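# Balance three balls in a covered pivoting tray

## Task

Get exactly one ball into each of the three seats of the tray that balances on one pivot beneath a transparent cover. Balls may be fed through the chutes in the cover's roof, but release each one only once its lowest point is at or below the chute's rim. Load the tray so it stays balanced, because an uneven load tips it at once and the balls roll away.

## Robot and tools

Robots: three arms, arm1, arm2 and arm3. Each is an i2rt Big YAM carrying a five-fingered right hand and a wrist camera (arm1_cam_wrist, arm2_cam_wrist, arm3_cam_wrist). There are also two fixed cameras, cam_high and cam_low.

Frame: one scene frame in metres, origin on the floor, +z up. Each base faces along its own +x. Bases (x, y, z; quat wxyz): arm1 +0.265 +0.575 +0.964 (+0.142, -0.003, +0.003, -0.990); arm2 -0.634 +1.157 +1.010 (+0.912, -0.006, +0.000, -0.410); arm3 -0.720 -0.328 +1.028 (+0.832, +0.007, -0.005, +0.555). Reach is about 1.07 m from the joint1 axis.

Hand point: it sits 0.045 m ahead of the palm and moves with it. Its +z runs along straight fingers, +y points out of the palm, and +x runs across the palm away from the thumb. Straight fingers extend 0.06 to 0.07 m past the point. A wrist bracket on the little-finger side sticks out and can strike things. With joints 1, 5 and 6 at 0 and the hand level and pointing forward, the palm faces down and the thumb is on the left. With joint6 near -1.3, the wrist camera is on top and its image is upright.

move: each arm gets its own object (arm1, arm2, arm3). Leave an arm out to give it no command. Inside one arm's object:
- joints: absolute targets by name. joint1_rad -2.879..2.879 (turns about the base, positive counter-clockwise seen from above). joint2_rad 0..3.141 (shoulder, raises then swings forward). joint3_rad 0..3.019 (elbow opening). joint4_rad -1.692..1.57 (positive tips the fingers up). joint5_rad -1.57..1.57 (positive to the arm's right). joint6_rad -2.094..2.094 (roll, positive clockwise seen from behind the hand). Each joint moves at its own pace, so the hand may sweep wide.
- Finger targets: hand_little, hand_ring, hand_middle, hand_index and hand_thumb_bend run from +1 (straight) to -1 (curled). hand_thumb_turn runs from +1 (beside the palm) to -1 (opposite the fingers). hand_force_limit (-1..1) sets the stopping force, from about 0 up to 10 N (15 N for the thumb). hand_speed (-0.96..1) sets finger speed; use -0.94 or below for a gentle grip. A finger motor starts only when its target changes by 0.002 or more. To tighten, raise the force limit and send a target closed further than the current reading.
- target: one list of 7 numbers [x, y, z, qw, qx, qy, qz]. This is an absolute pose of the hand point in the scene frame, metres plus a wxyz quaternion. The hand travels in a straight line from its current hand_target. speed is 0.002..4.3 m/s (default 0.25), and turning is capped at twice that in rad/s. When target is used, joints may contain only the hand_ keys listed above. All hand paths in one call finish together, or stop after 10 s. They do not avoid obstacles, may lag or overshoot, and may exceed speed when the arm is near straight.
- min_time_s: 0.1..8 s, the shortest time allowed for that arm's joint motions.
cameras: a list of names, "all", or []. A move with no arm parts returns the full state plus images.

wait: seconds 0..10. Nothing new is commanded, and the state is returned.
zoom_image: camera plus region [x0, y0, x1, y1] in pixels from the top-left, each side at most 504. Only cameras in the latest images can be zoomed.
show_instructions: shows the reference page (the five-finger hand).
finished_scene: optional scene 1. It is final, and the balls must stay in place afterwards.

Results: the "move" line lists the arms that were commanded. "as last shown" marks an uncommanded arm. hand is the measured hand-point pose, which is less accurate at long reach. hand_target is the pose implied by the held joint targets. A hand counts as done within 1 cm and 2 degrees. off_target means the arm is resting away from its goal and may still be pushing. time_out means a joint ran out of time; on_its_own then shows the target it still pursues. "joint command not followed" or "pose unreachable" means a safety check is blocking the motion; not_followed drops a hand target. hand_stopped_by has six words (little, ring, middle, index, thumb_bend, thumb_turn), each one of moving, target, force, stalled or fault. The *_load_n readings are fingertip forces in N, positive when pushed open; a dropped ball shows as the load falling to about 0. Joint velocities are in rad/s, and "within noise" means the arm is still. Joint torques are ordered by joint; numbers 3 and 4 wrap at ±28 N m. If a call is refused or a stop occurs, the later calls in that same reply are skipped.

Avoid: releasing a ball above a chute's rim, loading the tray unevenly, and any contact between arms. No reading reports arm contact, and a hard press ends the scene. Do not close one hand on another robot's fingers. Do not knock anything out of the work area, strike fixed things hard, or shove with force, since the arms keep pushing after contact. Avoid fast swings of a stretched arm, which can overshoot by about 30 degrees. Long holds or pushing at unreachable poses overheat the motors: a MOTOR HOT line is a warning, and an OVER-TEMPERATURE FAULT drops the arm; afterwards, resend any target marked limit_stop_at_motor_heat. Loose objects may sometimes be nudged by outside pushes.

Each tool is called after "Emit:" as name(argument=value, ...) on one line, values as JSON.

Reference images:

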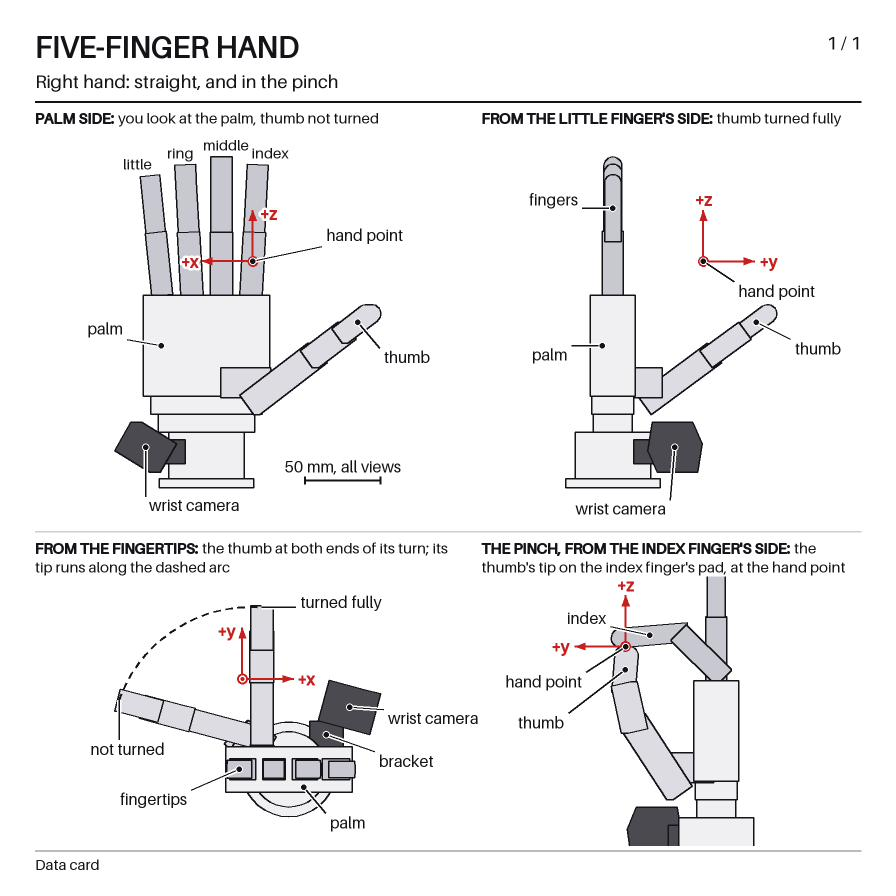

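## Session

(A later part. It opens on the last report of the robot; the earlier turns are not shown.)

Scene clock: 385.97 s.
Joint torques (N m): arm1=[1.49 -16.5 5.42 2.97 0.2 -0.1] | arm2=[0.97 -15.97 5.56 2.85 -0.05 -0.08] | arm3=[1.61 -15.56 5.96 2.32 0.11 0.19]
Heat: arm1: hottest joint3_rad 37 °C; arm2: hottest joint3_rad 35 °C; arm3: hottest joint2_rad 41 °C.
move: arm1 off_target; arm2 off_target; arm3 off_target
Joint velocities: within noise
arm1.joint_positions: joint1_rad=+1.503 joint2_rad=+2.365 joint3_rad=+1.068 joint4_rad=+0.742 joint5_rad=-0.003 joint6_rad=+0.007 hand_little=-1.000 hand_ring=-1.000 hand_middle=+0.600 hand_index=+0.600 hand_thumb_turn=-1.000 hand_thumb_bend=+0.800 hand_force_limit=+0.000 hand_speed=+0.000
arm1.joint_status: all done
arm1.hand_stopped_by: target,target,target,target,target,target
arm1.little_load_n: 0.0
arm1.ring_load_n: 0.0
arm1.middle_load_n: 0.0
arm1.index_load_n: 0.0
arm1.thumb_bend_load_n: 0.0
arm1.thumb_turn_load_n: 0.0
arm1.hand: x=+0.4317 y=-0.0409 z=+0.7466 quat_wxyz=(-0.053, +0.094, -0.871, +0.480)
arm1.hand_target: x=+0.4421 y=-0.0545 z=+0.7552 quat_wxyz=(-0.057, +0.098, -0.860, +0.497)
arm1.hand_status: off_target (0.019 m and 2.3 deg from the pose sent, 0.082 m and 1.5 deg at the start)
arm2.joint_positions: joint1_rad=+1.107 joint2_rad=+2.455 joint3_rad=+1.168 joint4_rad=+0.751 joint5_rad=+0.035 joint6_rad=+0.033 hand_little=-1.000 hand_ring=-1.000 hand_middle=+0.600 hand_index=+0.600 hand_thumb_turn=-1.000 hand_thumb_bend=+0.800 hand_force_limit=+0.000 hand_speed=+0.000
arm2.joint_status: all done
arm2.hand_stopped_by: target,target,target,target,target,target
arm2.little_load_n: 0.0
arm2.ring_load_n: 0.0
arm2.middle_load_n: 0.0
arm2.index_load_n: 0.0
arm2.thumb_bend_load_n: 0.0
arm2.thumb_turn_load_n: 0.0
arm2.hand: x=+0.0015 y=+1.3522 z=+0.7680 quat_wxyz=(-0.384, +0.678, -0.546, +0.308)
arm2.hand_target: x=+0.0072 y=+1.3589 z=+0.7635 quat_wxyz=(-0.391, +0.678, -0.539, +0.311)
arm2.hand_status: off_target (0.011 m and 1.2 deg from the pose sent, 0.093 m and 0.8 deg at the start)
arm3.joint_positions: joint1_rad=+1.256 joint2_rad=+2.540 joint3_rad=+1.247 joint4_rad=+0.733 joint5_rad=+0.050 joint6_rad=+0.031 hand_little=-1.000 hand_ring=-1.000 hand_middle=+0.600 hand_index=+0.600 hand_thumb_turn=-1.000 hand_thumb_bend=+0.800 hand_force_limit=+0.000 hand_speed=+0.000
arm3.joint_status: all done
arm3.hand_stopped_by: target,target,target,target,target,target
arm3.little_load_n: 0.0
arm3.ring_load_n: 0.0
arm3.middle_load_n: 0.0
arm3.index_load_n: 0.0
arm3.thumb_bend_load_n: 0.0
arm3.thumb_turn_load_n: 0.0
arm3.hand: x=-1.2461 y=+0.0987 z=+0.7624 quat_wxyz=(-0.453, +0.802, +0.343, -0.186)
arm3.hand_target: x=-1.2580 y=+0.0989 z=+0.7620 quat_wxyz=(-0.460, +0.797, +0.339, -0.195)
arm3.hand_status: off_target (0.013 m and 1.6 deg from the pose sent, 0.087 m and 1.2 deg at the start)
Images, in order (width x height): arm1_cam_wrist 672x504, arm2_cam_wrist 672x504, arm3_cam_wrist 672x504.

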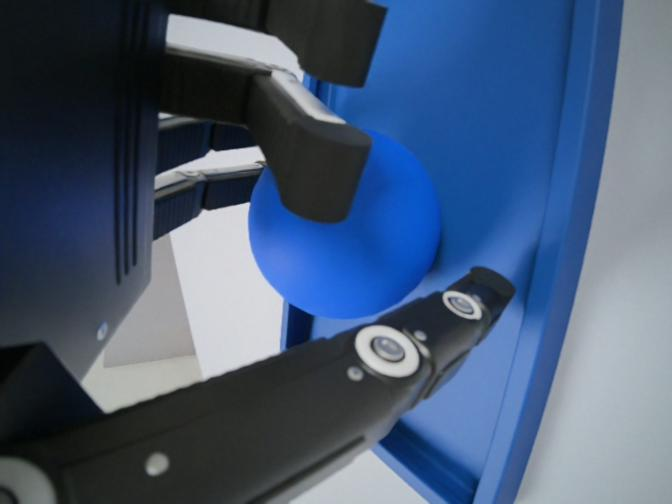

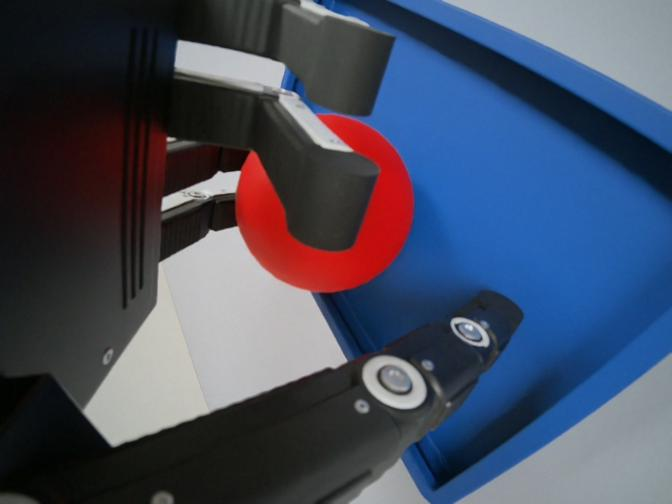

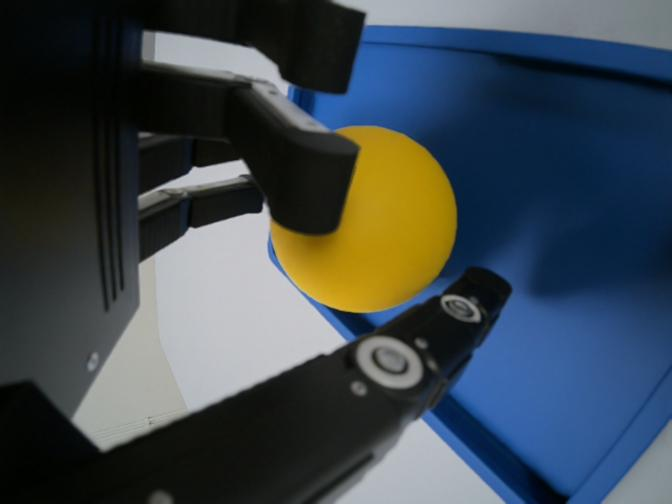

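Emit:
move(arm1={"target": [0.441, -0.051, 0.7634, 0.0566, -0.0980, 0.8604, -0.4968], "speed": 0.05}, arm2={"target": [0.0165, 1.3611, 0.7735, 0.3914, -0.6779, 0.5389, -0.3112], "speed": 0.05}, arm3={"target": [-1.2557, 0.0966, 0.7667, 0.4604, -0.7973, -0.3384, 0.1954], "speed": 0.05}, cameras=["arm1_cam_wrist", "arm2_cam_wrist", "arm3_cam_wrist"])

Emit:
move(arm1={"joints": {"hand_force_limit": -0.5, "hand_speed": -0.92, "hand_thumb_bend": 0.57, "hand_index": -0.3, "hand_middle": -0.3}}, arm2={"joints": {"hand_force_limit": -0.5, "hand_speed": -0.92, "hand_thumb_bend": 0.57, "hand_index": -0.3, "hand_middle": -0.3}}, arm3={"joints": {"hand_force_limit": -0.5, "hand_speed": -0.92, "hand_thumb_bend": 0.57, "hand_index": -0.3, "hand_middle": -0.3}}, cameras=["arm1_cam_wrist", "arm2_cam_wrist", "arm3_cam_wrist"])

Scene clock: 418.37 s.
Joint torques (N m): arm1=[1.26 -19.25 4 2.59 0.23 -0.02] | arm2=[0.97 -17.32 5.72 1.74 -0.09 -0.09] | arm3=[1.61 -16.5 4.51 2.35 0.12 0.2]
Heat: arm1: hottest joint3_rad 37 °C; arm2: hottest joint2_rad 34 °C; arm3: hottest joint2_rad 40 °C.
move: arm1 off_target; arm2 done; arm3 done
Joint velocities: within noise
arm1.joint_positions: joint1_rad=+1.503 joint2_rad=+2.364 joint3_rad=+1.068 joint4_rad=+0.742 joint5_rad=-0.003 joint6_rad=+0.007 hand_little=-1.000 hand_ring=-1.000 hand_middle=+0.600 hand_index=+0.600 hand_thumb_turn=-1.000 hand_thumb_bend=+0.800 hand_force_limit=+0.000 hand_speed=+0.000
arm1.joint_status: not commanded
arm1.hand_stopped_by: target,target,target,target,target,target
arm1.little_load_n: 0.0
arm1.ring_load_n: 0.0
arm1.middle_load_n: 0.0
arm1.index_load_n: 0.0
arm1.thumb_bend_load_n: 0.0
arm1.thumb_turn_load_n: 0.0
arm1.hand: x=+0.4318 y=-0.0414 z=+0.7475 quat_wxyz=(-0.053, +0.094, -0.870, +0.481)
arm1.hand_target: x=+0.4410 y=-0.0509 z=+0.7631 quat_wxyz=(-0.057, +0.098, -0.860, +0.497)
arm1.hand_status: off_target (0.021 m and 2.2 deg from the pose sent, 0.022 m and 2.3 deg at the start)
arm2.joint_positions: joint1_rad=+1.107 joint2_rad=+2.455 joint3_rad=+1.183 joint4_rad=+0.747 joint5_rad=+0.035 joint6_rad=+0.033 hand_little=-1.000 hand_ring=-1.000 hand_middle=+0.600 hand_index=+0.600 hand_thumb_turn=-1.000 hand_thumb_bend=+0.800 hand_force_limit=+0.000 hand_speed=+0.000
arm2.joint_status: not commanded
arm2.hand_stopped_by: target,target,target,target,target,target
arm2.little_load_n: 0.0
arm2.ring_load_n: 0.0
arm2.middle_load_n: 0.0
arm2.index_load_n: 0.0
arm2.thumb_bend_load_n: 0.0
arm2.thumb_turn_load_n: 0.0
arm2.hand: x=+0.0089 y=+1.3542 z=+0.7718 quat_wxyz=(-0.388, +0.676, -0.544, +0.311)
arm2.hand_target: x=+0.0164 y=+1.3611 z=+0.7737 quat_wxyz=(-0.392, +0.678, -0.539, +0.311)
arm2.hand_status: done (0.010 m and 0.8 deg from the pose sent, 0.018 m and 1.2 deg at the start)
arm3.joint_positions: joint1_rad=+1.256 joint2_rad=+2.540 joint3_rad=+1.247 joint4_rad=+0.739 joint5_rad=+0.050 joint6_rad=+0.033 hand_little=-1.000 hand_ring=-1.000 hand_middle=+0.600 hand_index=+0.600 hand_thumb_turn=-1.000 hand_thumb_bend=+0.800 hand_force_limit=+0.000 hand_speed=+0.000
arm3.joint_status: not commanded
arm3.hand_stopped_by: target,target,target,target,target,target
arm3.little_load_n: 0.0
arm3.ring_load_n: 0.0
arm3.middle_load_n: 0.0
arm3.index_load_n: 0.0
arm3.thumb_bend_load_n: 0.0
arm3.thumb_turn_load_n: 0.0
arm3.hand: x=-1.2471 y=+0.0994 z=+0.7637 quat_wxyz=(-0.455, +0.801, +0.342, -0.187)
arm3.hand_target: x=-1.2557 y=+0.0966 z=+0.7668 quat_wxyz=(-0.460, +0.797, +0.338, -0.196)
arm3.hand_status: done (0.010 m and 1.3 deg from the pose sent, 0.011 m and 1.6 deg at the start)
Images, in order (width x height): arm1_cam_wrist 672x504, arm2_cam_wrist 672x504, arm3_cam_wrist 672x504.

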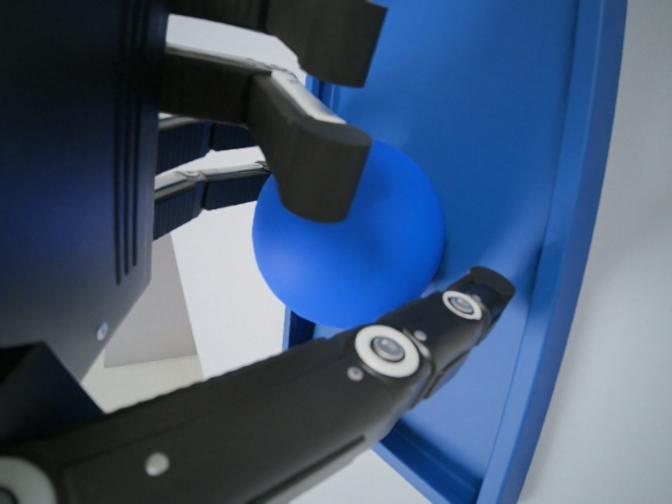

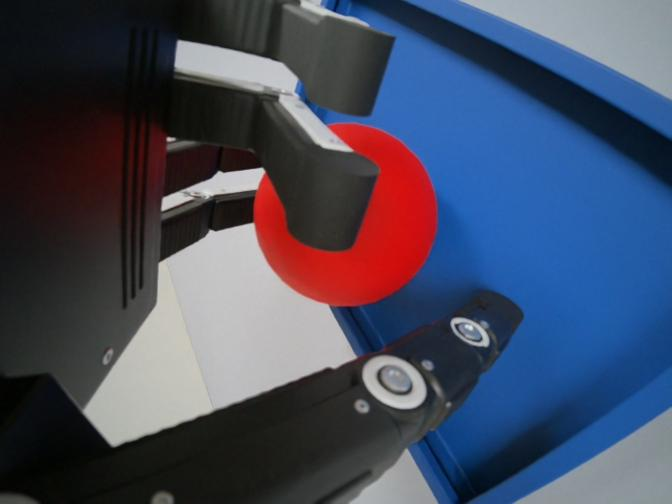

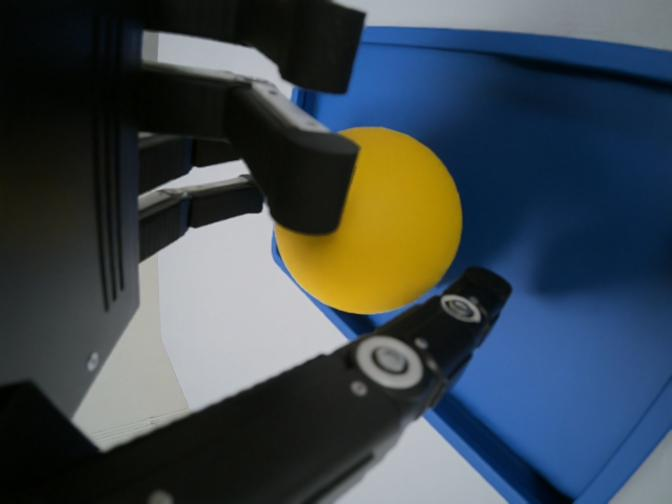

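Scene clock: 422.13 s.
Joint torques (N m): arm1=[0.91 -18.37 4.16 2.59 0.16 -0.08] | arm2=[1.03 -17.44 5.33 1.76 -0.08 -0.08] | arm3=[1.55 -16.5 4.51 2.32 0.11 0.19]
Heat: arm1: hottest joint3_rad 36 °C; arm2: hottest joint2_rad 34 °C; arm3: hottest joint2_rad 40 °C.
move: arm1 off_target; arm2 off_target; arm3 off_target
Joint velocities: within noise
arm1.joint_positions: joint1_rad=+1.503 joint2_rad=+2.362 joint3_rad=+1.068 joint4_rad=+0.742 joint5_rad=-0.003 joint6_rad=+0.007 hand_little=-1.000 hand_ring=-1.000 hand_middle=+0.205 hand_index=+0.212 hand_thumb_turn=-1.000 hand_thumb_bend=+0.608 hand_force_limit=-0.500 hand_speed=-0.920
arm1.joint_status: hand_middle off_target (ended at +0.205, target -0.300); hand_index off_target (ended at +0.212, target -0.300); hand_thumb_bend off_target (ended at +0.608, target +0.570); the others done
arm1.hand_stopped_by: target,target,force,force,force,target
arm1.little_load_n: 0.0
arm1.ring_load_n: 0.0
arm1.middle_load_n: 2.5
arm1.index_load_n: 2.0
arm1.thumb_bend_load_n: 5.5
arm1.thumb_turn_load_n: 0.5
arm1.hand: x=+0.4319 y=-0.0419 z=+0.7485 quat_wxyz=(-0.053, +0.094, -0.870, +0.481)
arm1.hand_target: x=+0.4411 y=-0.0513 z=+0.7638 quat_wxyz=(-0.057, +0.098, -0.860, +0.497)
arm1.hand_status: not commanded
arm2.joint_positions: joint1_rad=+1.107 joint2_rad=+2.455 joint3_rad=+1.188 joint4_rad=+0.747 joint5_rad=+0.035 joint6_rad=+0.033 hand_little=-1.000 hand_ring=-1.000 hand_middle=+0.228 hand_index=+0.197 hand_thumb_turn=-1.000 hand_thumb_bend=+0.599 hand_force_limit=-0.500 hand_speed=-0.920
arm2.joint_status: hand_middle off_target (ended at +0.228, target -0.300); hand_index off_target (ended at +0.197, target -0.300); hand_thumb_bend off_target (ended at +0.599, target +0.570); the others done
arm2.hand_stopped_by: target,target,force,force,force,target
arm2.little_load_n: 0.0
arm2.ring_load_n: 0.0
arm2.middle_load_n: 2.5
arm2.index_load_n: 2.5
arm2.thumb_bend_load_n: 4.5
arm2.thumb_turn_load_n: 0.0
arm2.hand: x=+0.0113 y=+1.3549 z=+0.7732 quat_wxyz=(-0.389, +0.675, -0.543, +0.312)
arm2.hand_target: x=+0.0164 y=+1.3612 z=+0.7737 quat_wxyz=(-0.392, +0.678, -0.539, +0.311)
arm2.hand_status: not commanded
arm3.joint_positions: joint1_rad=+1.256 joint2_rad=+2.540 joint3_rad=+1.247 joint4_rad=+0.740 joint5_rad=+0.050 joint6_rad=+0.033 hand_little=-1.000 hand_ring=-1.000 hand_middle=+0.243 hand_index=+0.212 hand_thumb_turn=-1.000 hand_thumb_bend=+0.610 hand_force_limit=-0.500 hand_speed=-0.920
arm3.joint_status: hand_middle off_target (ended at +0.243, target -0.300); hand_index off_target (ended at +0.212, target -0.300); hand_thumb_bend off_target (ended at +0.610, target +0.570); the others done
arm3.hand_stopped_by: target,target,force,force,force,target
arm3.little_load_n: 0.0
arm3.ring_load_n: 0.0
arm3.middle_load_n: 2.5
arm3.index_load_n: 3.0
arm3.thumb_bend_load_n: 4.5
arm3.thumb_turn_load_n: 0.0
arm3.hand: x=-1.2473 y=+0.0996 z=+0.7640 quat_wxyz=(-0.456, +0.800, +0.342, -0.188)
arm3.hand_target: x=-1.2558 y=+0.0968 z=+0.7670 quat_wxyz=(-0.461, +0.797, +0.338, -0.196)
arm3.hand_status: not commanded
Images, in order (width x height): arm1_cam_wrist 672x504, arm2_cam_wrist 672x504, arm3_cam_wrist 672x504.

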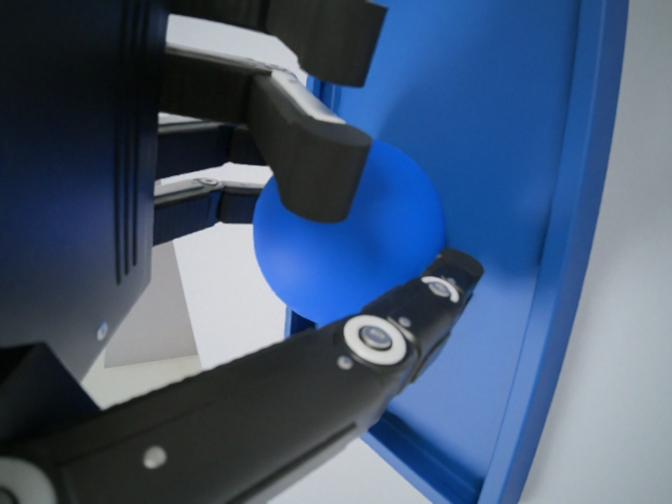

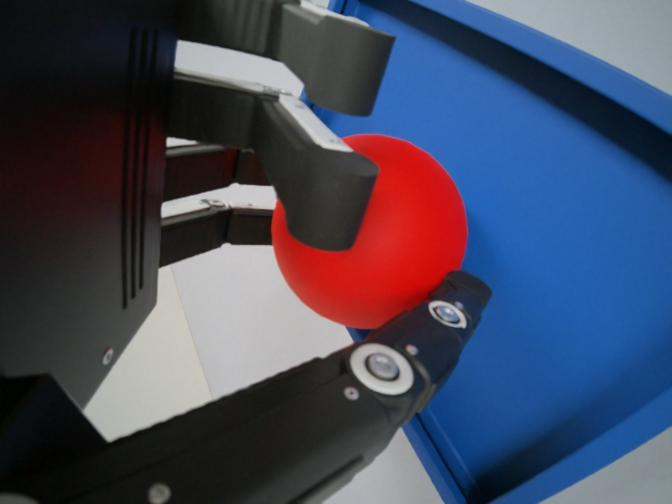

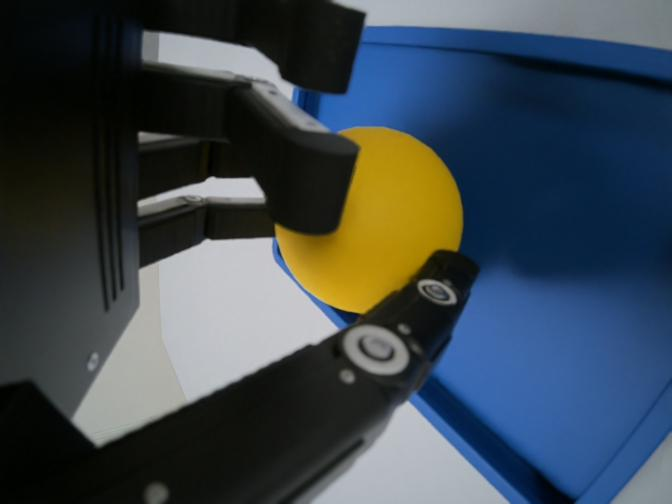

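Emit:
move(arm1={"target": [0.42, 0.03, 1.05, 0.0566, -0.0980, 0.8604, -0.4968], "speed": 0.15}, arm2={"target": [-0.05, 1.34, 1.05, 0.3914, -0.6779, 0.5389, -0.3112], "speed": 0.15}, arm3={"target": [-1.2, 0.05, 1.05, 0.4604, -0.7973, -0.3384, 0.1954], "speed": 0.15}, cameras=["arm1_cam_wrist", "arm2_cam_wrist", "arm3_cam_wrist", "cam_low"])

Scene clock: 459.47 s.
Joint torques (N m): arm1=[0.5 -12.57 7.57 1.77 -0.02 -0.11] | arm2=[0.15 -14.27 6.72 2.03 -0.16 -0.12] | arm3=[0.97 -12.81 7.94 1.52 -0.05 0.14]
Heat: arm1: hottest joint3_rad 36 °C; arm2: hottest joint2_rad 35 °C; arm3: hottest joint2_rad 40 °C.
move: arm1 off_target; arm2 done; arm3 done
Joint velocities: within noise
arm1.joint_positions: joint1_rad=+1.503 joint2_rad=+1.520 joint3_rad=+0.824 joint4_rad=+0.159 joint5_rad=+0.001 joint6_rad=-0.002 hand_little=-1.000 hand_ring=-1.000 hand_middle=+0.205 hand_index=+0.212 hand_thumb_turn=-1.000 hand_thumb_bend=+0.608 hand_force_limit=-0.500 hand_speed=-0.920
arm1.joint_status: not commanded
arm1.hand_stopped_by: target,target,force,force,force,target
arm1.little_load_n: 0.0
arm1.ring_load_n: 0.0
arm1.middle_load_n: 2.5
arm1.index_load_n: 2.0
arm1.thumb_bend_load_n: 6.0
arm1.thumb_turn_load_n: 0.5
arm1.hand: x=+0.4160 y=+0.0310 z=+1.0381 quat_wxyz=(-0.050, +0.096, -0.866, +0.488)
arm1.hand_target: x=+0.4181 y=+0.0275 z=+1.0485 quat_wxyz=(-0.051, +0.100, -0.860, +0.497)
arm1.hand_status: off_target (0.013 m and 1.4 deg from the pose sent, 0.310 m and 2.2 deg at the start)
arm2.joint_positions: joint1_rad=+1.107 joint2_rad=+1.712 joint3_rad=+0.923 joint4_rad=+0.267 joint5_rad=+0.027 joint6_rad=+0.025 hand_little=-1.000 hand_ring=-1.000 hand_middle=+0.228 hand_index=+0.197 hand_thumb_turn=-1.000 hand_thumb_bend=+0.599 hand_force_limit=-0.500 hand_speed=-0.920
arm2.joint_status: not commanded
arm2.hand_stopped_by: target,target,force,force,force,target
arm2.little_load_n: 0.0
arm2.ring_load_n: 0.0
arm2.middle_load_n: 2.0
arm2.index_load_n: 2.0
arm2.thumb_bend_load_n: 4.5
arm2.thumb_turn_load_n: 0.5
arm2.hand: x=-0.0470 y=+1.3427 z=+1.0439 quat_wxyz=(-0.389, +0.679, -0.540, +0.310)
arm2.hand_target: x=-0.0484 y=+1.3396 z=+1.0484 quat_wxyz=(-0.389, +0.680, -0.537, +0.312)
arm2.hand_status: done (0.007 m and 0.4 deg from the pose sent, 0.284 m and 0.7 deg at the start)
arm3.joint_positions: joint1_rad=+1.256 joint2_rad=+1.762 joint3_rad=+0.903 joint4_rad=+0.314 joint5_rad=+0.047 joint6_rad=+0.025 hand_little=-1.000 hand_ring=-1.000 hand_middle=+0.243 hand_index=+0.212 hand_thumb_turn=-1.000 hand_thumb_bend=+0.611 hand_force_limit=-0.500 hand_speed=-0.920
arm3.joint_status: not commanded
arm3.hand_stopped_by: target,target,force,force,force,target
arm3.little_load_n: 0.0
arm3.ring_load_n: 0.0
arm3.middle_load_n: 2.0
arm3.index_load_n: 2.5
arm3.thumb_bend_load_n: 4.5
arm3.thumb_turn_load_n: 0.0
arm3.hand: x=-1.1978 y=+0.0518 z=+1.0434 quat_wxyz=(-0.459, +0.797, +0.345, -0.188)
arm3.hand_target: x=-1.2014 y=+0.0520 z=+1.0504 quat_wxyz=(-0.461, +0.796, +0.341, -0.194)
arm3.hand_status: done (0.007 m and 1.1 deg from the pose sent, 0.294 m and 1.2 deg at the start)
Images, in order (width x height): arm1_cam_wrist 672x504, arm2_cam_wrist 672x504, arm3_cam_wrist 672x504, cam_low 896x504.

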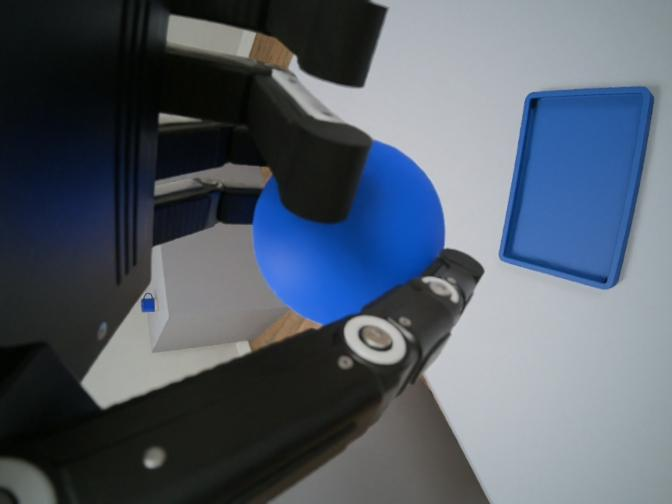

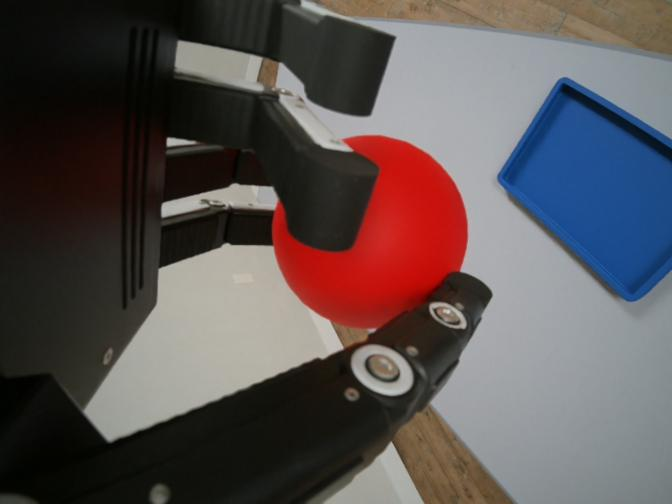

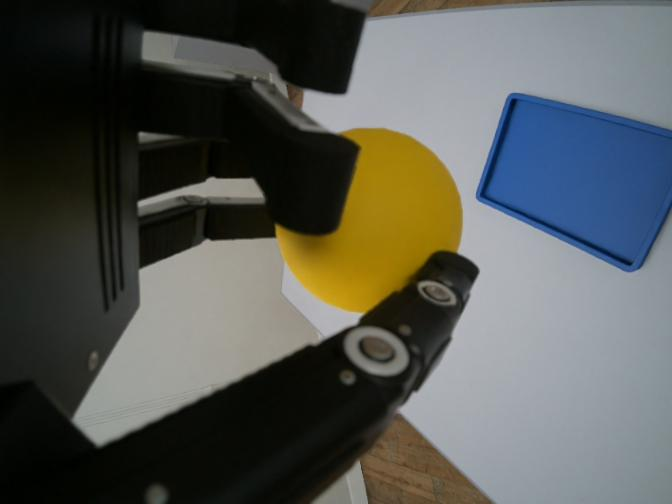

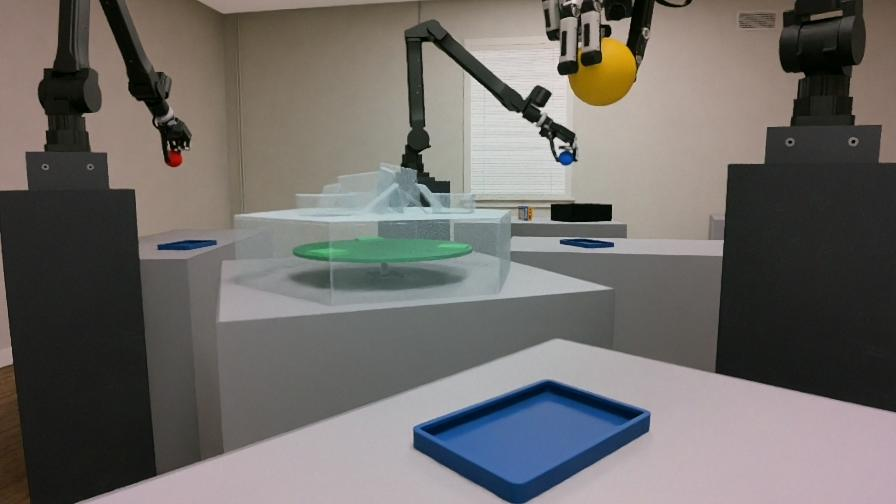

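Emit:
move(arm1={"joints": {"joint1_rad": -0.262}, "min_time_s": 4.5}, arm2={"joints": {"joint1_rad": -0.869}, "min_time_s": 3.2}, arm3={"joints": {"joint1_rad": 0.122}, "min_time_s": 3.2}, cameras=["arm1_cam_wrist", "arm2_cam_wrist", "arm3_cam_wrist", "cam_high", "cam_low"])

Scene clock: 477.97 s.
Joint torques (N m): arm1=[0.85 -11.69 7.47 1.81 0.04 -0.1] | arm2=[1.26 -14.27 6.83 2.03 -0.08 -0.12] | arm3=[1.44 -12.81 7.99 1.52 -0.03 0.14]
Heat: arm1: hottest joint3_rad 37 °C; arm2: hottest joint2_rad 35 °C; arm3: hottest joint2_rad 40 °C.
move: arm1 done; arm2 done; arm3 done
Joint velocities: within noise
arm1.joint_positions: joint1_rad=-0.266 joint2_rad=+1.520 joint3_rad=+0.824 joint4_rad=+0.159 joint5_rad=+0.000 joint6_rad=-0.002 hand_little=-1.000 hand_ring=-1.000 hand_middle=+0.205 hand_index=+0.212 hand_thumb_turn=-1.000 hand_thumb_bend=+0.608 hand_force_limit=-0.500 hand_speed=-0.920
arm1.joint_status: all done
arm1.hand_stopped_by: target,target,force,force,force,target
arm1.little_load_n: 0.0
arm1.ring_load_n: 0.0
arm1.middle_load_n: 2.5
arm1.index_load_n: 2.0
arm1.thumb_bend_load_n: 5.5
arm1.thumb_turn_load_n: 0.5
arm1.hand: x=-0.2971 y=+0.5332 z=+1.0459 quat_wxyz=(+0.350, -0.606, -0.621, +0.353)
arm1.hand_target: x=-0.3007 y=+0.5315 z=+1.0563 quat_wxyz=(+0.356, -0.600, -0.621, +0.359)
arm1.hand_status: not commanded
arm2.joint_positions: joint1_rad=-0.881 joint2_rad=+1.712 joint3_rad=+0.923 joint4_rad=+0.267 joint5_rad=+0.026 joint6_rad=+0.024 hand_little=-1.000 hand_ring=-1.000 hand_middle=+0.228 hand_index=+0.197 hand_thumb_turn=-1.000 hand_thumb_bend=+0.599 hand_force_limit=-0.500 hand_speed=-0.920
arm2.joint_status: all done
arm2.hand_stopped_by: target,target,force,force,force,target
arm2.little_load_n: 0.0
arm2.ring_load_n: 0.0
arm2.middle_load_n: 2.0
arm2.index_load_n: 2.5
arm2.thumb_bend_load_n: 4.5
arm2.thumb_turn_load_n: 0.0
arm2.hand: x=-0.7016 y=+0.5453 z=+1.0556 quat_wxyz=(+0.045, -0.082, -0.859, +0.503)
arm2.hand_target: x=-0.6951 y=+0.5469 z=+1.0600 quat_wxyz=(+0.044, -0.073, -0.859, +0.505)
arm2.hand_status: not commanded
arm3.joint_positions: joint1_rad=+0.110 joint2_rad=+1.762 joint3_rad=+0.903 joint4_rad=+0.314 joint5_rad=+0.051 joint6_rad=+0.025 hand_little=-1.000 hand_ring=-1.000 hand_middle=+0.243 hand_index=+0.212 hand_thumb_turn=-1.000 hand_thumb_bend=+0.611 hand_force_limit=-0.500 hand_speed=-0.920
arm3.joint_status: all done
arm3.hand_stopped_by: target,target,force,force,force,target
arm3.little_load_n: 0.0
arm3.ring_load_n: 0.0
arm3.middle_load_n: 2.0
arm3.index_load_n: 3.0
arm3.thumb_bend_load_n: 5.0
arm3.thumb_turn_load_n: 0.0
arm3.hand: x=-0.5699 y=+0.2630 z=+1.0476 quat_wxyz=(-0.491, +0.854, -0.147, +0.085)
arm3.hand_target: x=-0.5726 y=+0.2667 z=+1.0547 quat_wxyz=(-0.496, +0.851, -0.149, +0.081)
arm3.hand_status: not commanded
Images, in order (width x height): arm1_cam_wrist 672x504, arm2_cam_wrist 672x504, arm3_cam_wrist 672x504, cam_high 896x504, cam_low 896x504.

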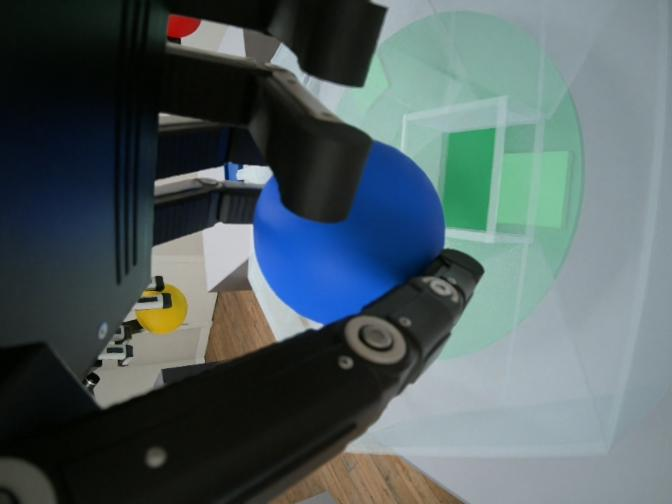

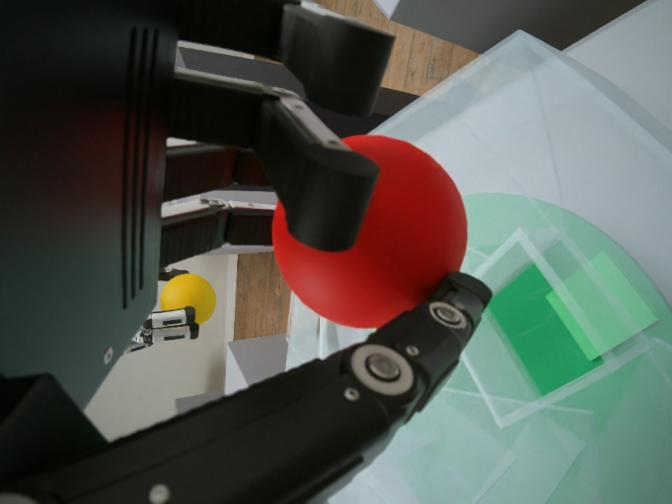

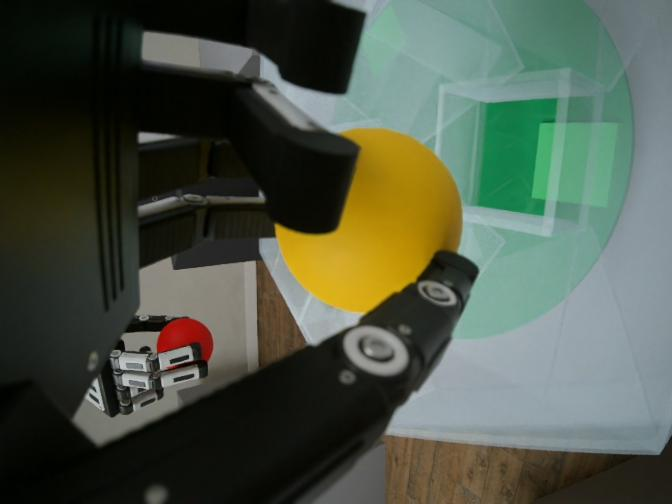

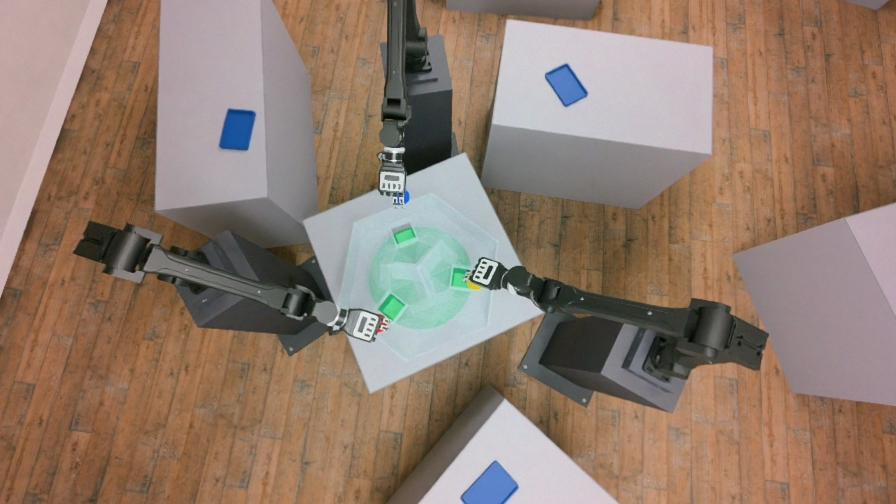

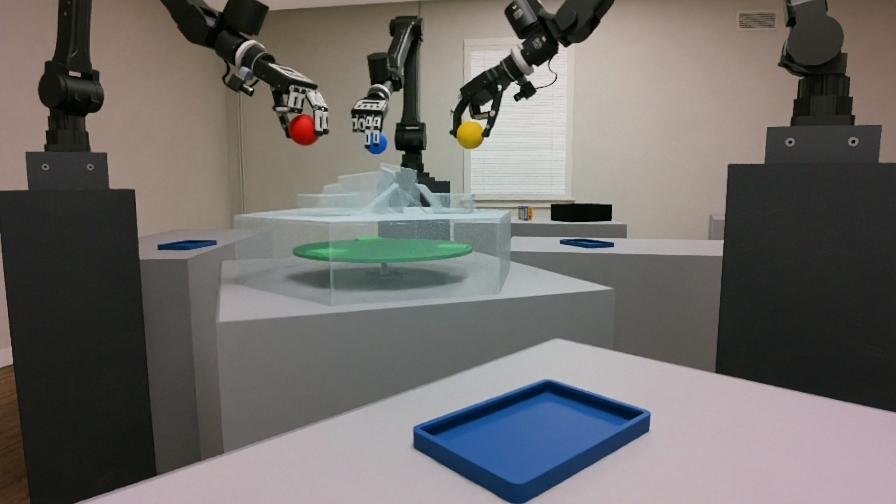

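Emit:
zoom_image(camera="arm1_cam_wrist", region=[370, 0, 670, 260])

Emit:
zoom_image(camera="arm2_cam_wrist", region=[420, 170, 672, 450])

Emit:
zoom_image(camera="arm3_cam_wrist", region=[380, 20, 672, 300])

Emit:
zoom_image(camera="cam_low", region=[220, 90, 520, 310])

Scaled by 1.680 from the camera's image (finer frame: 960x720).

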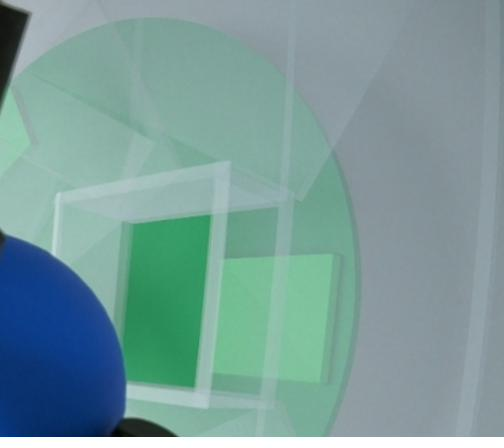

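Scaled by 1.800 from the camera's image (finer frame: 960x720).

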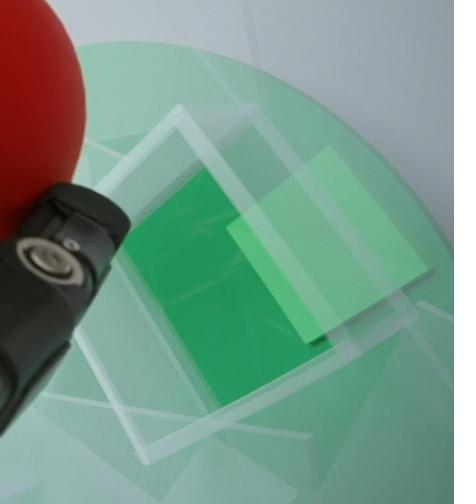

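Scaled by 1.726 from the camera's image (finer frame: 960x720).

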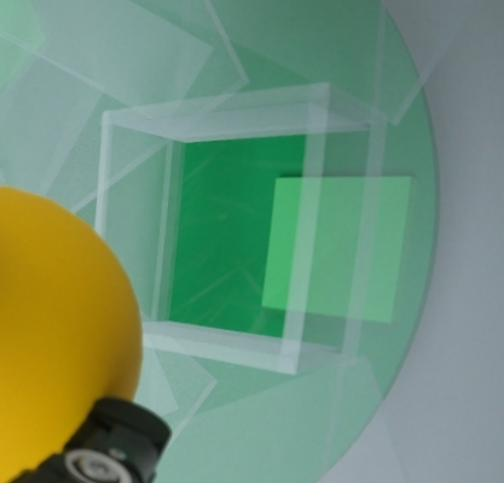

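Scaled by 1.680 from the camera's image (finer frame: 1280x720).

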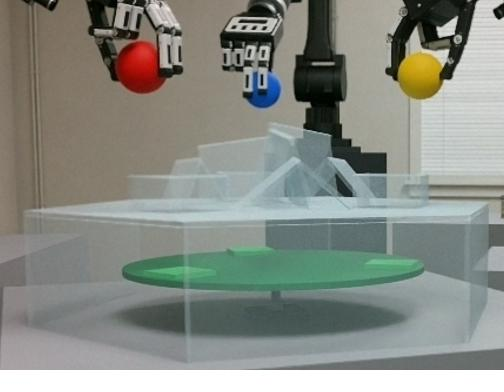

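Emit:
zoom_image(camera="cam_high", region=[350, 190, 510, 350])

Emit:
zoom_image(camera="cam_low", region=[280, 150, 490, 230])

Scaled by 3.150 from the camera's image (finer frame: 1280x720).

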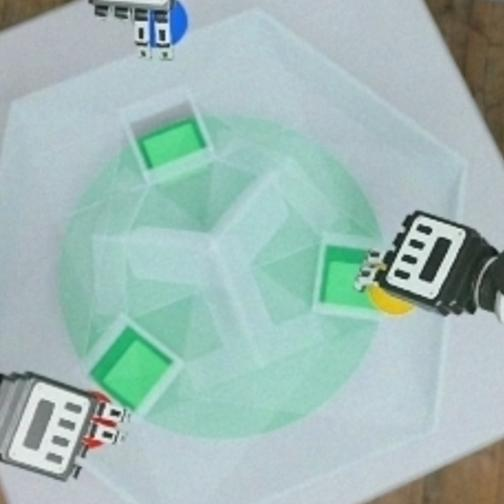

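Scaled by 2.400 from the camera's image (finer frame: 1280x720).

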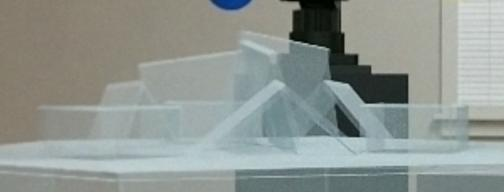

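Emit:
move(arm1={"target": [-0.384, 0.521, 1.002, -0.3474, 0.6016, 0.6230, -0.3597], "speed": 0.12}, arm2={"target": [-0.627, 0.535, 0.996, -0.0087, 0.0151, 0.8660, -0.5000], "speed": 0.12}, arm3={"target": [-0.538, 0.3154, 0.997, 0.4932, -0.8542, 0.1429, -0.0825], "speed": 0.12}, cameras=["arm1_cam_wrist", "arm2_cam_wrist", "arm3_cam_wrist", "cam_high", "cam_low"])

Emit:
zoom_image(camera="cam_low", region=[260, 110, 500, 230])

Emit:
zoom_image(camera="arm1_cam_wrist", region=[370, 0, 672, 400])

Emit:
zoom_image(camera="arm2_cam_wrist", region=[370, 0, 672, 400])

Emit:
zoom_image(camera="arm3_cam_wrist", region=[370, 0, 672, 400])

Scene clock: 621.10 s.
Joint torques (N m): arm1=[1.26 -15.97 10.1 3.11 -0.05 -0.03] | arm2=[1.26 -13.63 6.76 3.23 -0.14 -0.14] | arm3=[0.5 -13.74 10.37 2.59 -0.08 -0.09]
Heat: arm1: hottest joint3_rad 39 °C; arm2: hottest joint3_rad 36 °C; arm3: hottest joint2_rad 39 °C.
move: arm1 off_target; arm2 done; arm3 off_target
Joint velocities: within noise
arm1.joint_positions: joint1_rad=-0.261 joint2_rad=+1.799 joint3_rad=+0.979 joint4_rad=+0.207 joint5_rad=+0.000 joint6_rad=-0.002 hand_little=-1.000 hand_ring=-1.000 hand_middle=+0.205 hand_index=+0.212 hand_thumb_turn=-1.000 hand_thumb_bend=+0.608 hand_force_limit=-0.500 hand_speed=-0.920
arm1.joint_status: not commanded
arm1.hand_stopped_by: target,target,force,force,force,target
arm1.little_load_n: 0.0
arm1.ring_load_n: 0.0
arm1.middle_load_n: 2.5
arm1.index_load_n: 2.0
arm1.thumb_bend_load_n: 6.0
arm1.thumb_turn_load_n: 0.5
arm1.hand: x=-0.3530 y=+0.5297 z=+0.9689 quat_wxyz=(+0.326, -0.617, -0.636, +0.330)
arm1.hand_target: x=-0.3814 y=+0.5203 z=+1.0030 quat_wxyz=(+0.347, -0.601, -0.623, +0.360)
arm1.hand_status: off_target (0.046 m and 4.8 deg from the pose sent, 0.098 m and 1.0 deg at the start)
arm2.joint_positions: joint1_rad=-0.776 joint2_rad=+1.847 joint3_rad=+0.913 joint4_rad=+0.376 joint5_rad=+0.004 joint6_rad=+0.013 hand_little=-1.000 hand_ring=-1.000 hand_middle=+0.228 hand_index=+0.197 hand_thumb_turn=-1.000 hand_thumb_bend=+0.599 hand_force_limit=-0.500 hand_speed=-0.920
arm2.joint_status: not commanded
arm2.hand_stopped_by: target,target,force,force,force,target
arm2.little_load_n: 0.0
arm2.ring_load_n: 0.0
arm2.middle_load_n: 2.0
arm2.index_load_n: 2.5
arm2.thumb_bend_load_n: 4.5
arm2.thumb_turn_load_n: 0.0
arm2.hand: x=-0.6342 y=+0.5419 z=+0.9929 quat_wxyz=(+0.013, -0.027, -0.871, +0.490)
arm2.hand_target: x=-0.6281 y=+0.5357 z=+0.9968 quat_wxyz=(+0.012, -0.017, -0.865, +0.501)
arm2.hand_status: done (0.010 m and 2.0 deg from the pose sent, 0.096 m and 8.8 deg at the start)
arm3.joint_positions: joint1_rad=+0.084 joint2_rad=+1.973 joint3_rad=+1.017 joint4_rad=+0.352 joint5_rad=+0.019 joint6_rad=+0.014 hand_little=-1.000 hand_ring=-1.000 hand_middle=+0.243 hand_index=+0.212 hand_thumb_turn=-1.000 hand_thumb_bend=+0.611 hand_force_limit=-0.500 hand_speed=-0.920
arm3.joint_status: not commanded
arm3.hand_stopped_by: target,target,force,force,force,target
arm3.little_load_n: 0.0
arm3.ring_load_n: 0.0
arm3.middle_load_n: 2.0
arm3.index_load_n: 2.5
arm3.thumb_bend_load_n: 4.5
arm3.thumb_turn_load_n: 0.0
arm3.hand: x=-0.5505 y=+0.2908 z=+0.9774 quat_wxyz=(-0.466, +0.869, -0.148, +0.076)
arm3.hand_target: x=-0.5379 y=+0.3131 z=+0.9974 quat_wxyz=(-0.493, +0.854, -0.144, +0.084)
arm3.hand_status: off_target (0.034 m and 3.6 deg from the pose sent, 0.080 m and 0.6 deg at the start)
Images, in order (width x height): arm1_cam_wrist 672x504, arm2_cam_wrist 672x504, arm3_cam_wrist 672x504, cam_high 896x504, cam_low 896x504.

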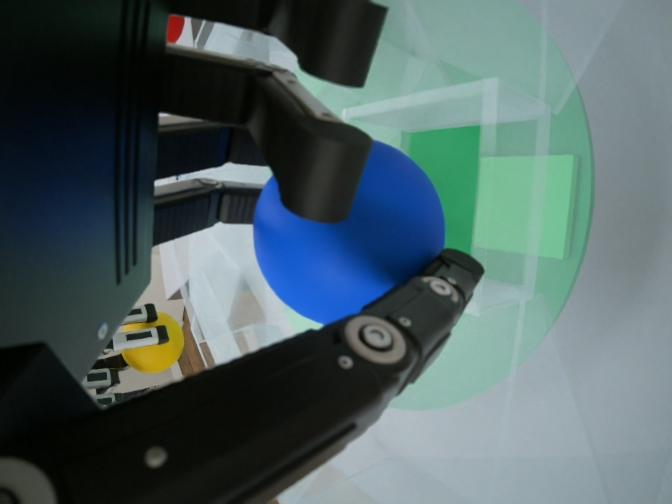

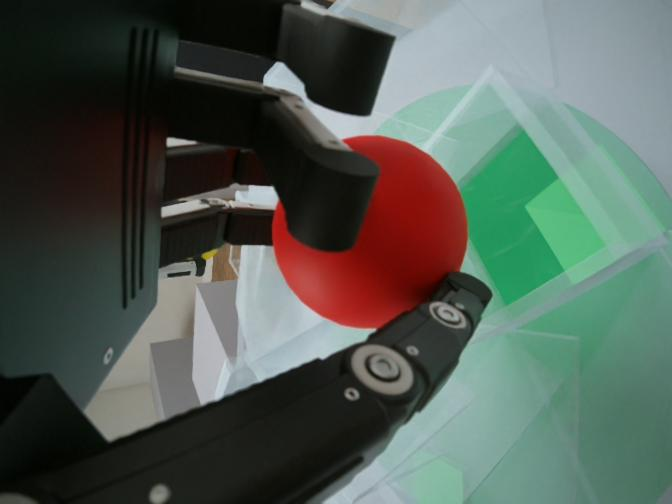

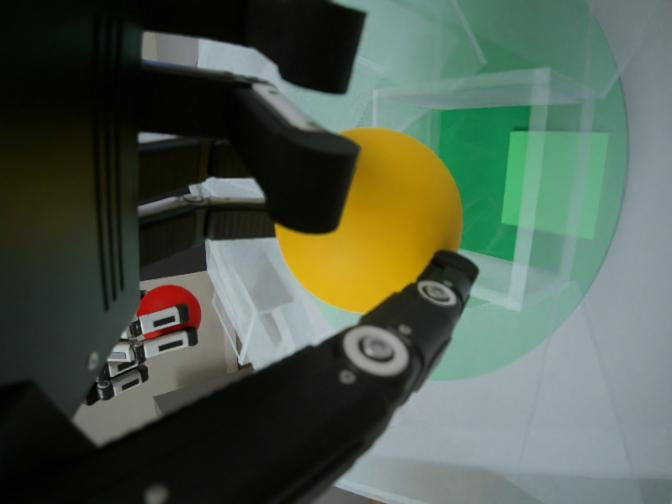

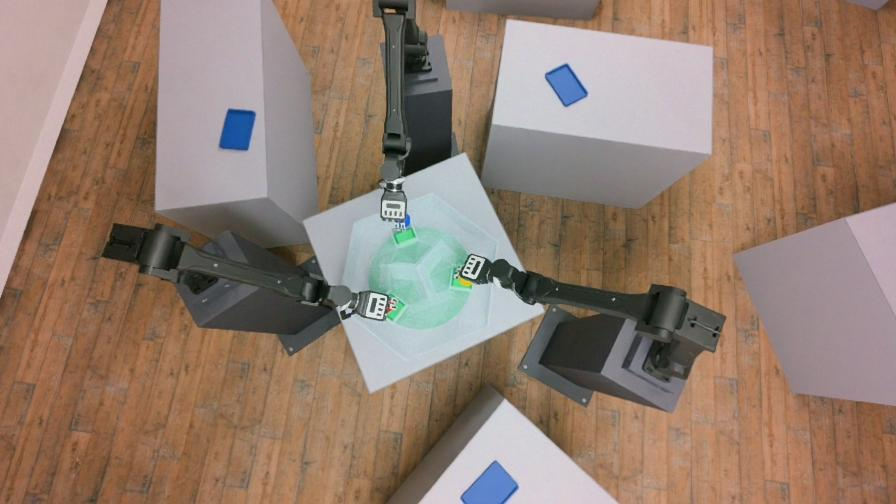

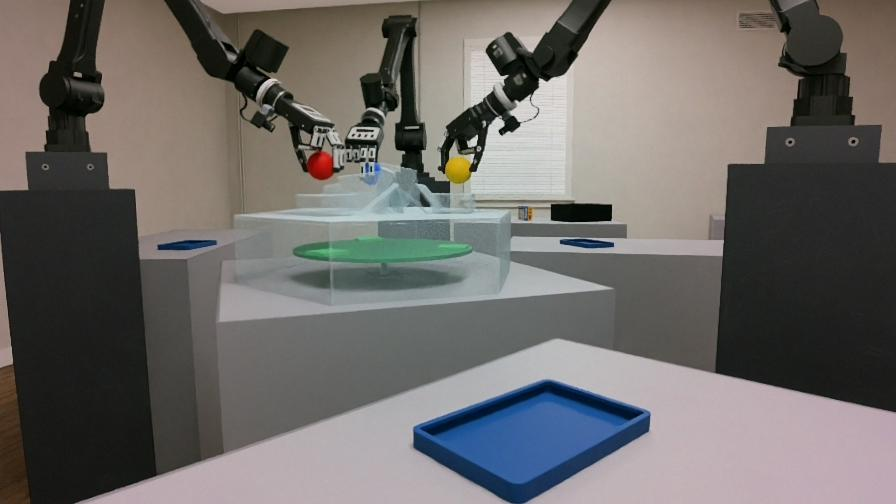

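Scaled by 2.100 from the camera's image (finer frame: 1280x720).

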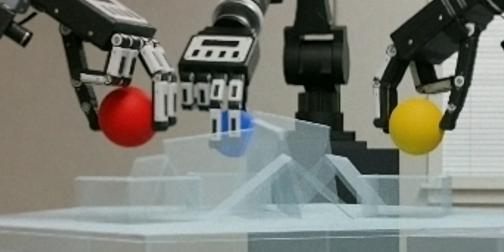

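Scaled by 1.260 from the camera's image (finer frame: 960x720).

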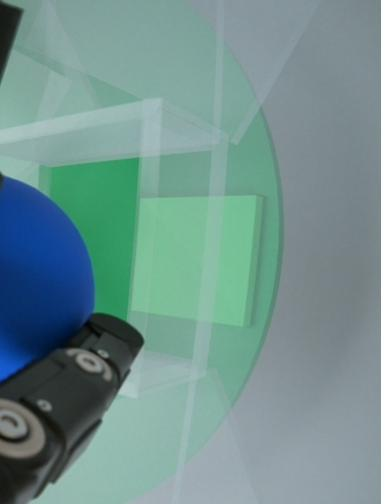

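Scaled by 1.260 from the camera's image (finer frame: 960x720).

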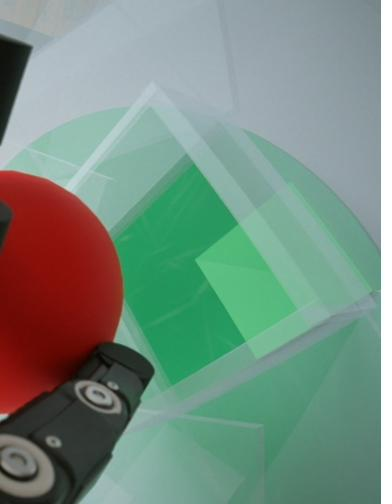

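Scaled by 1.260 from the camera's image (finer frame: 960x720).

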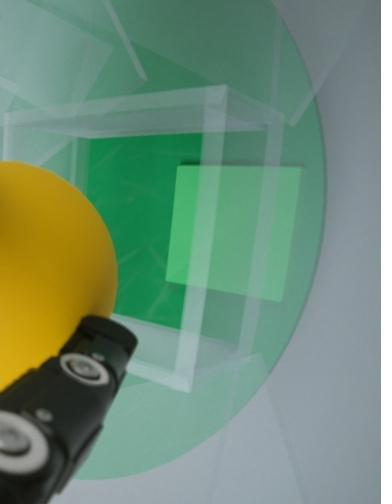

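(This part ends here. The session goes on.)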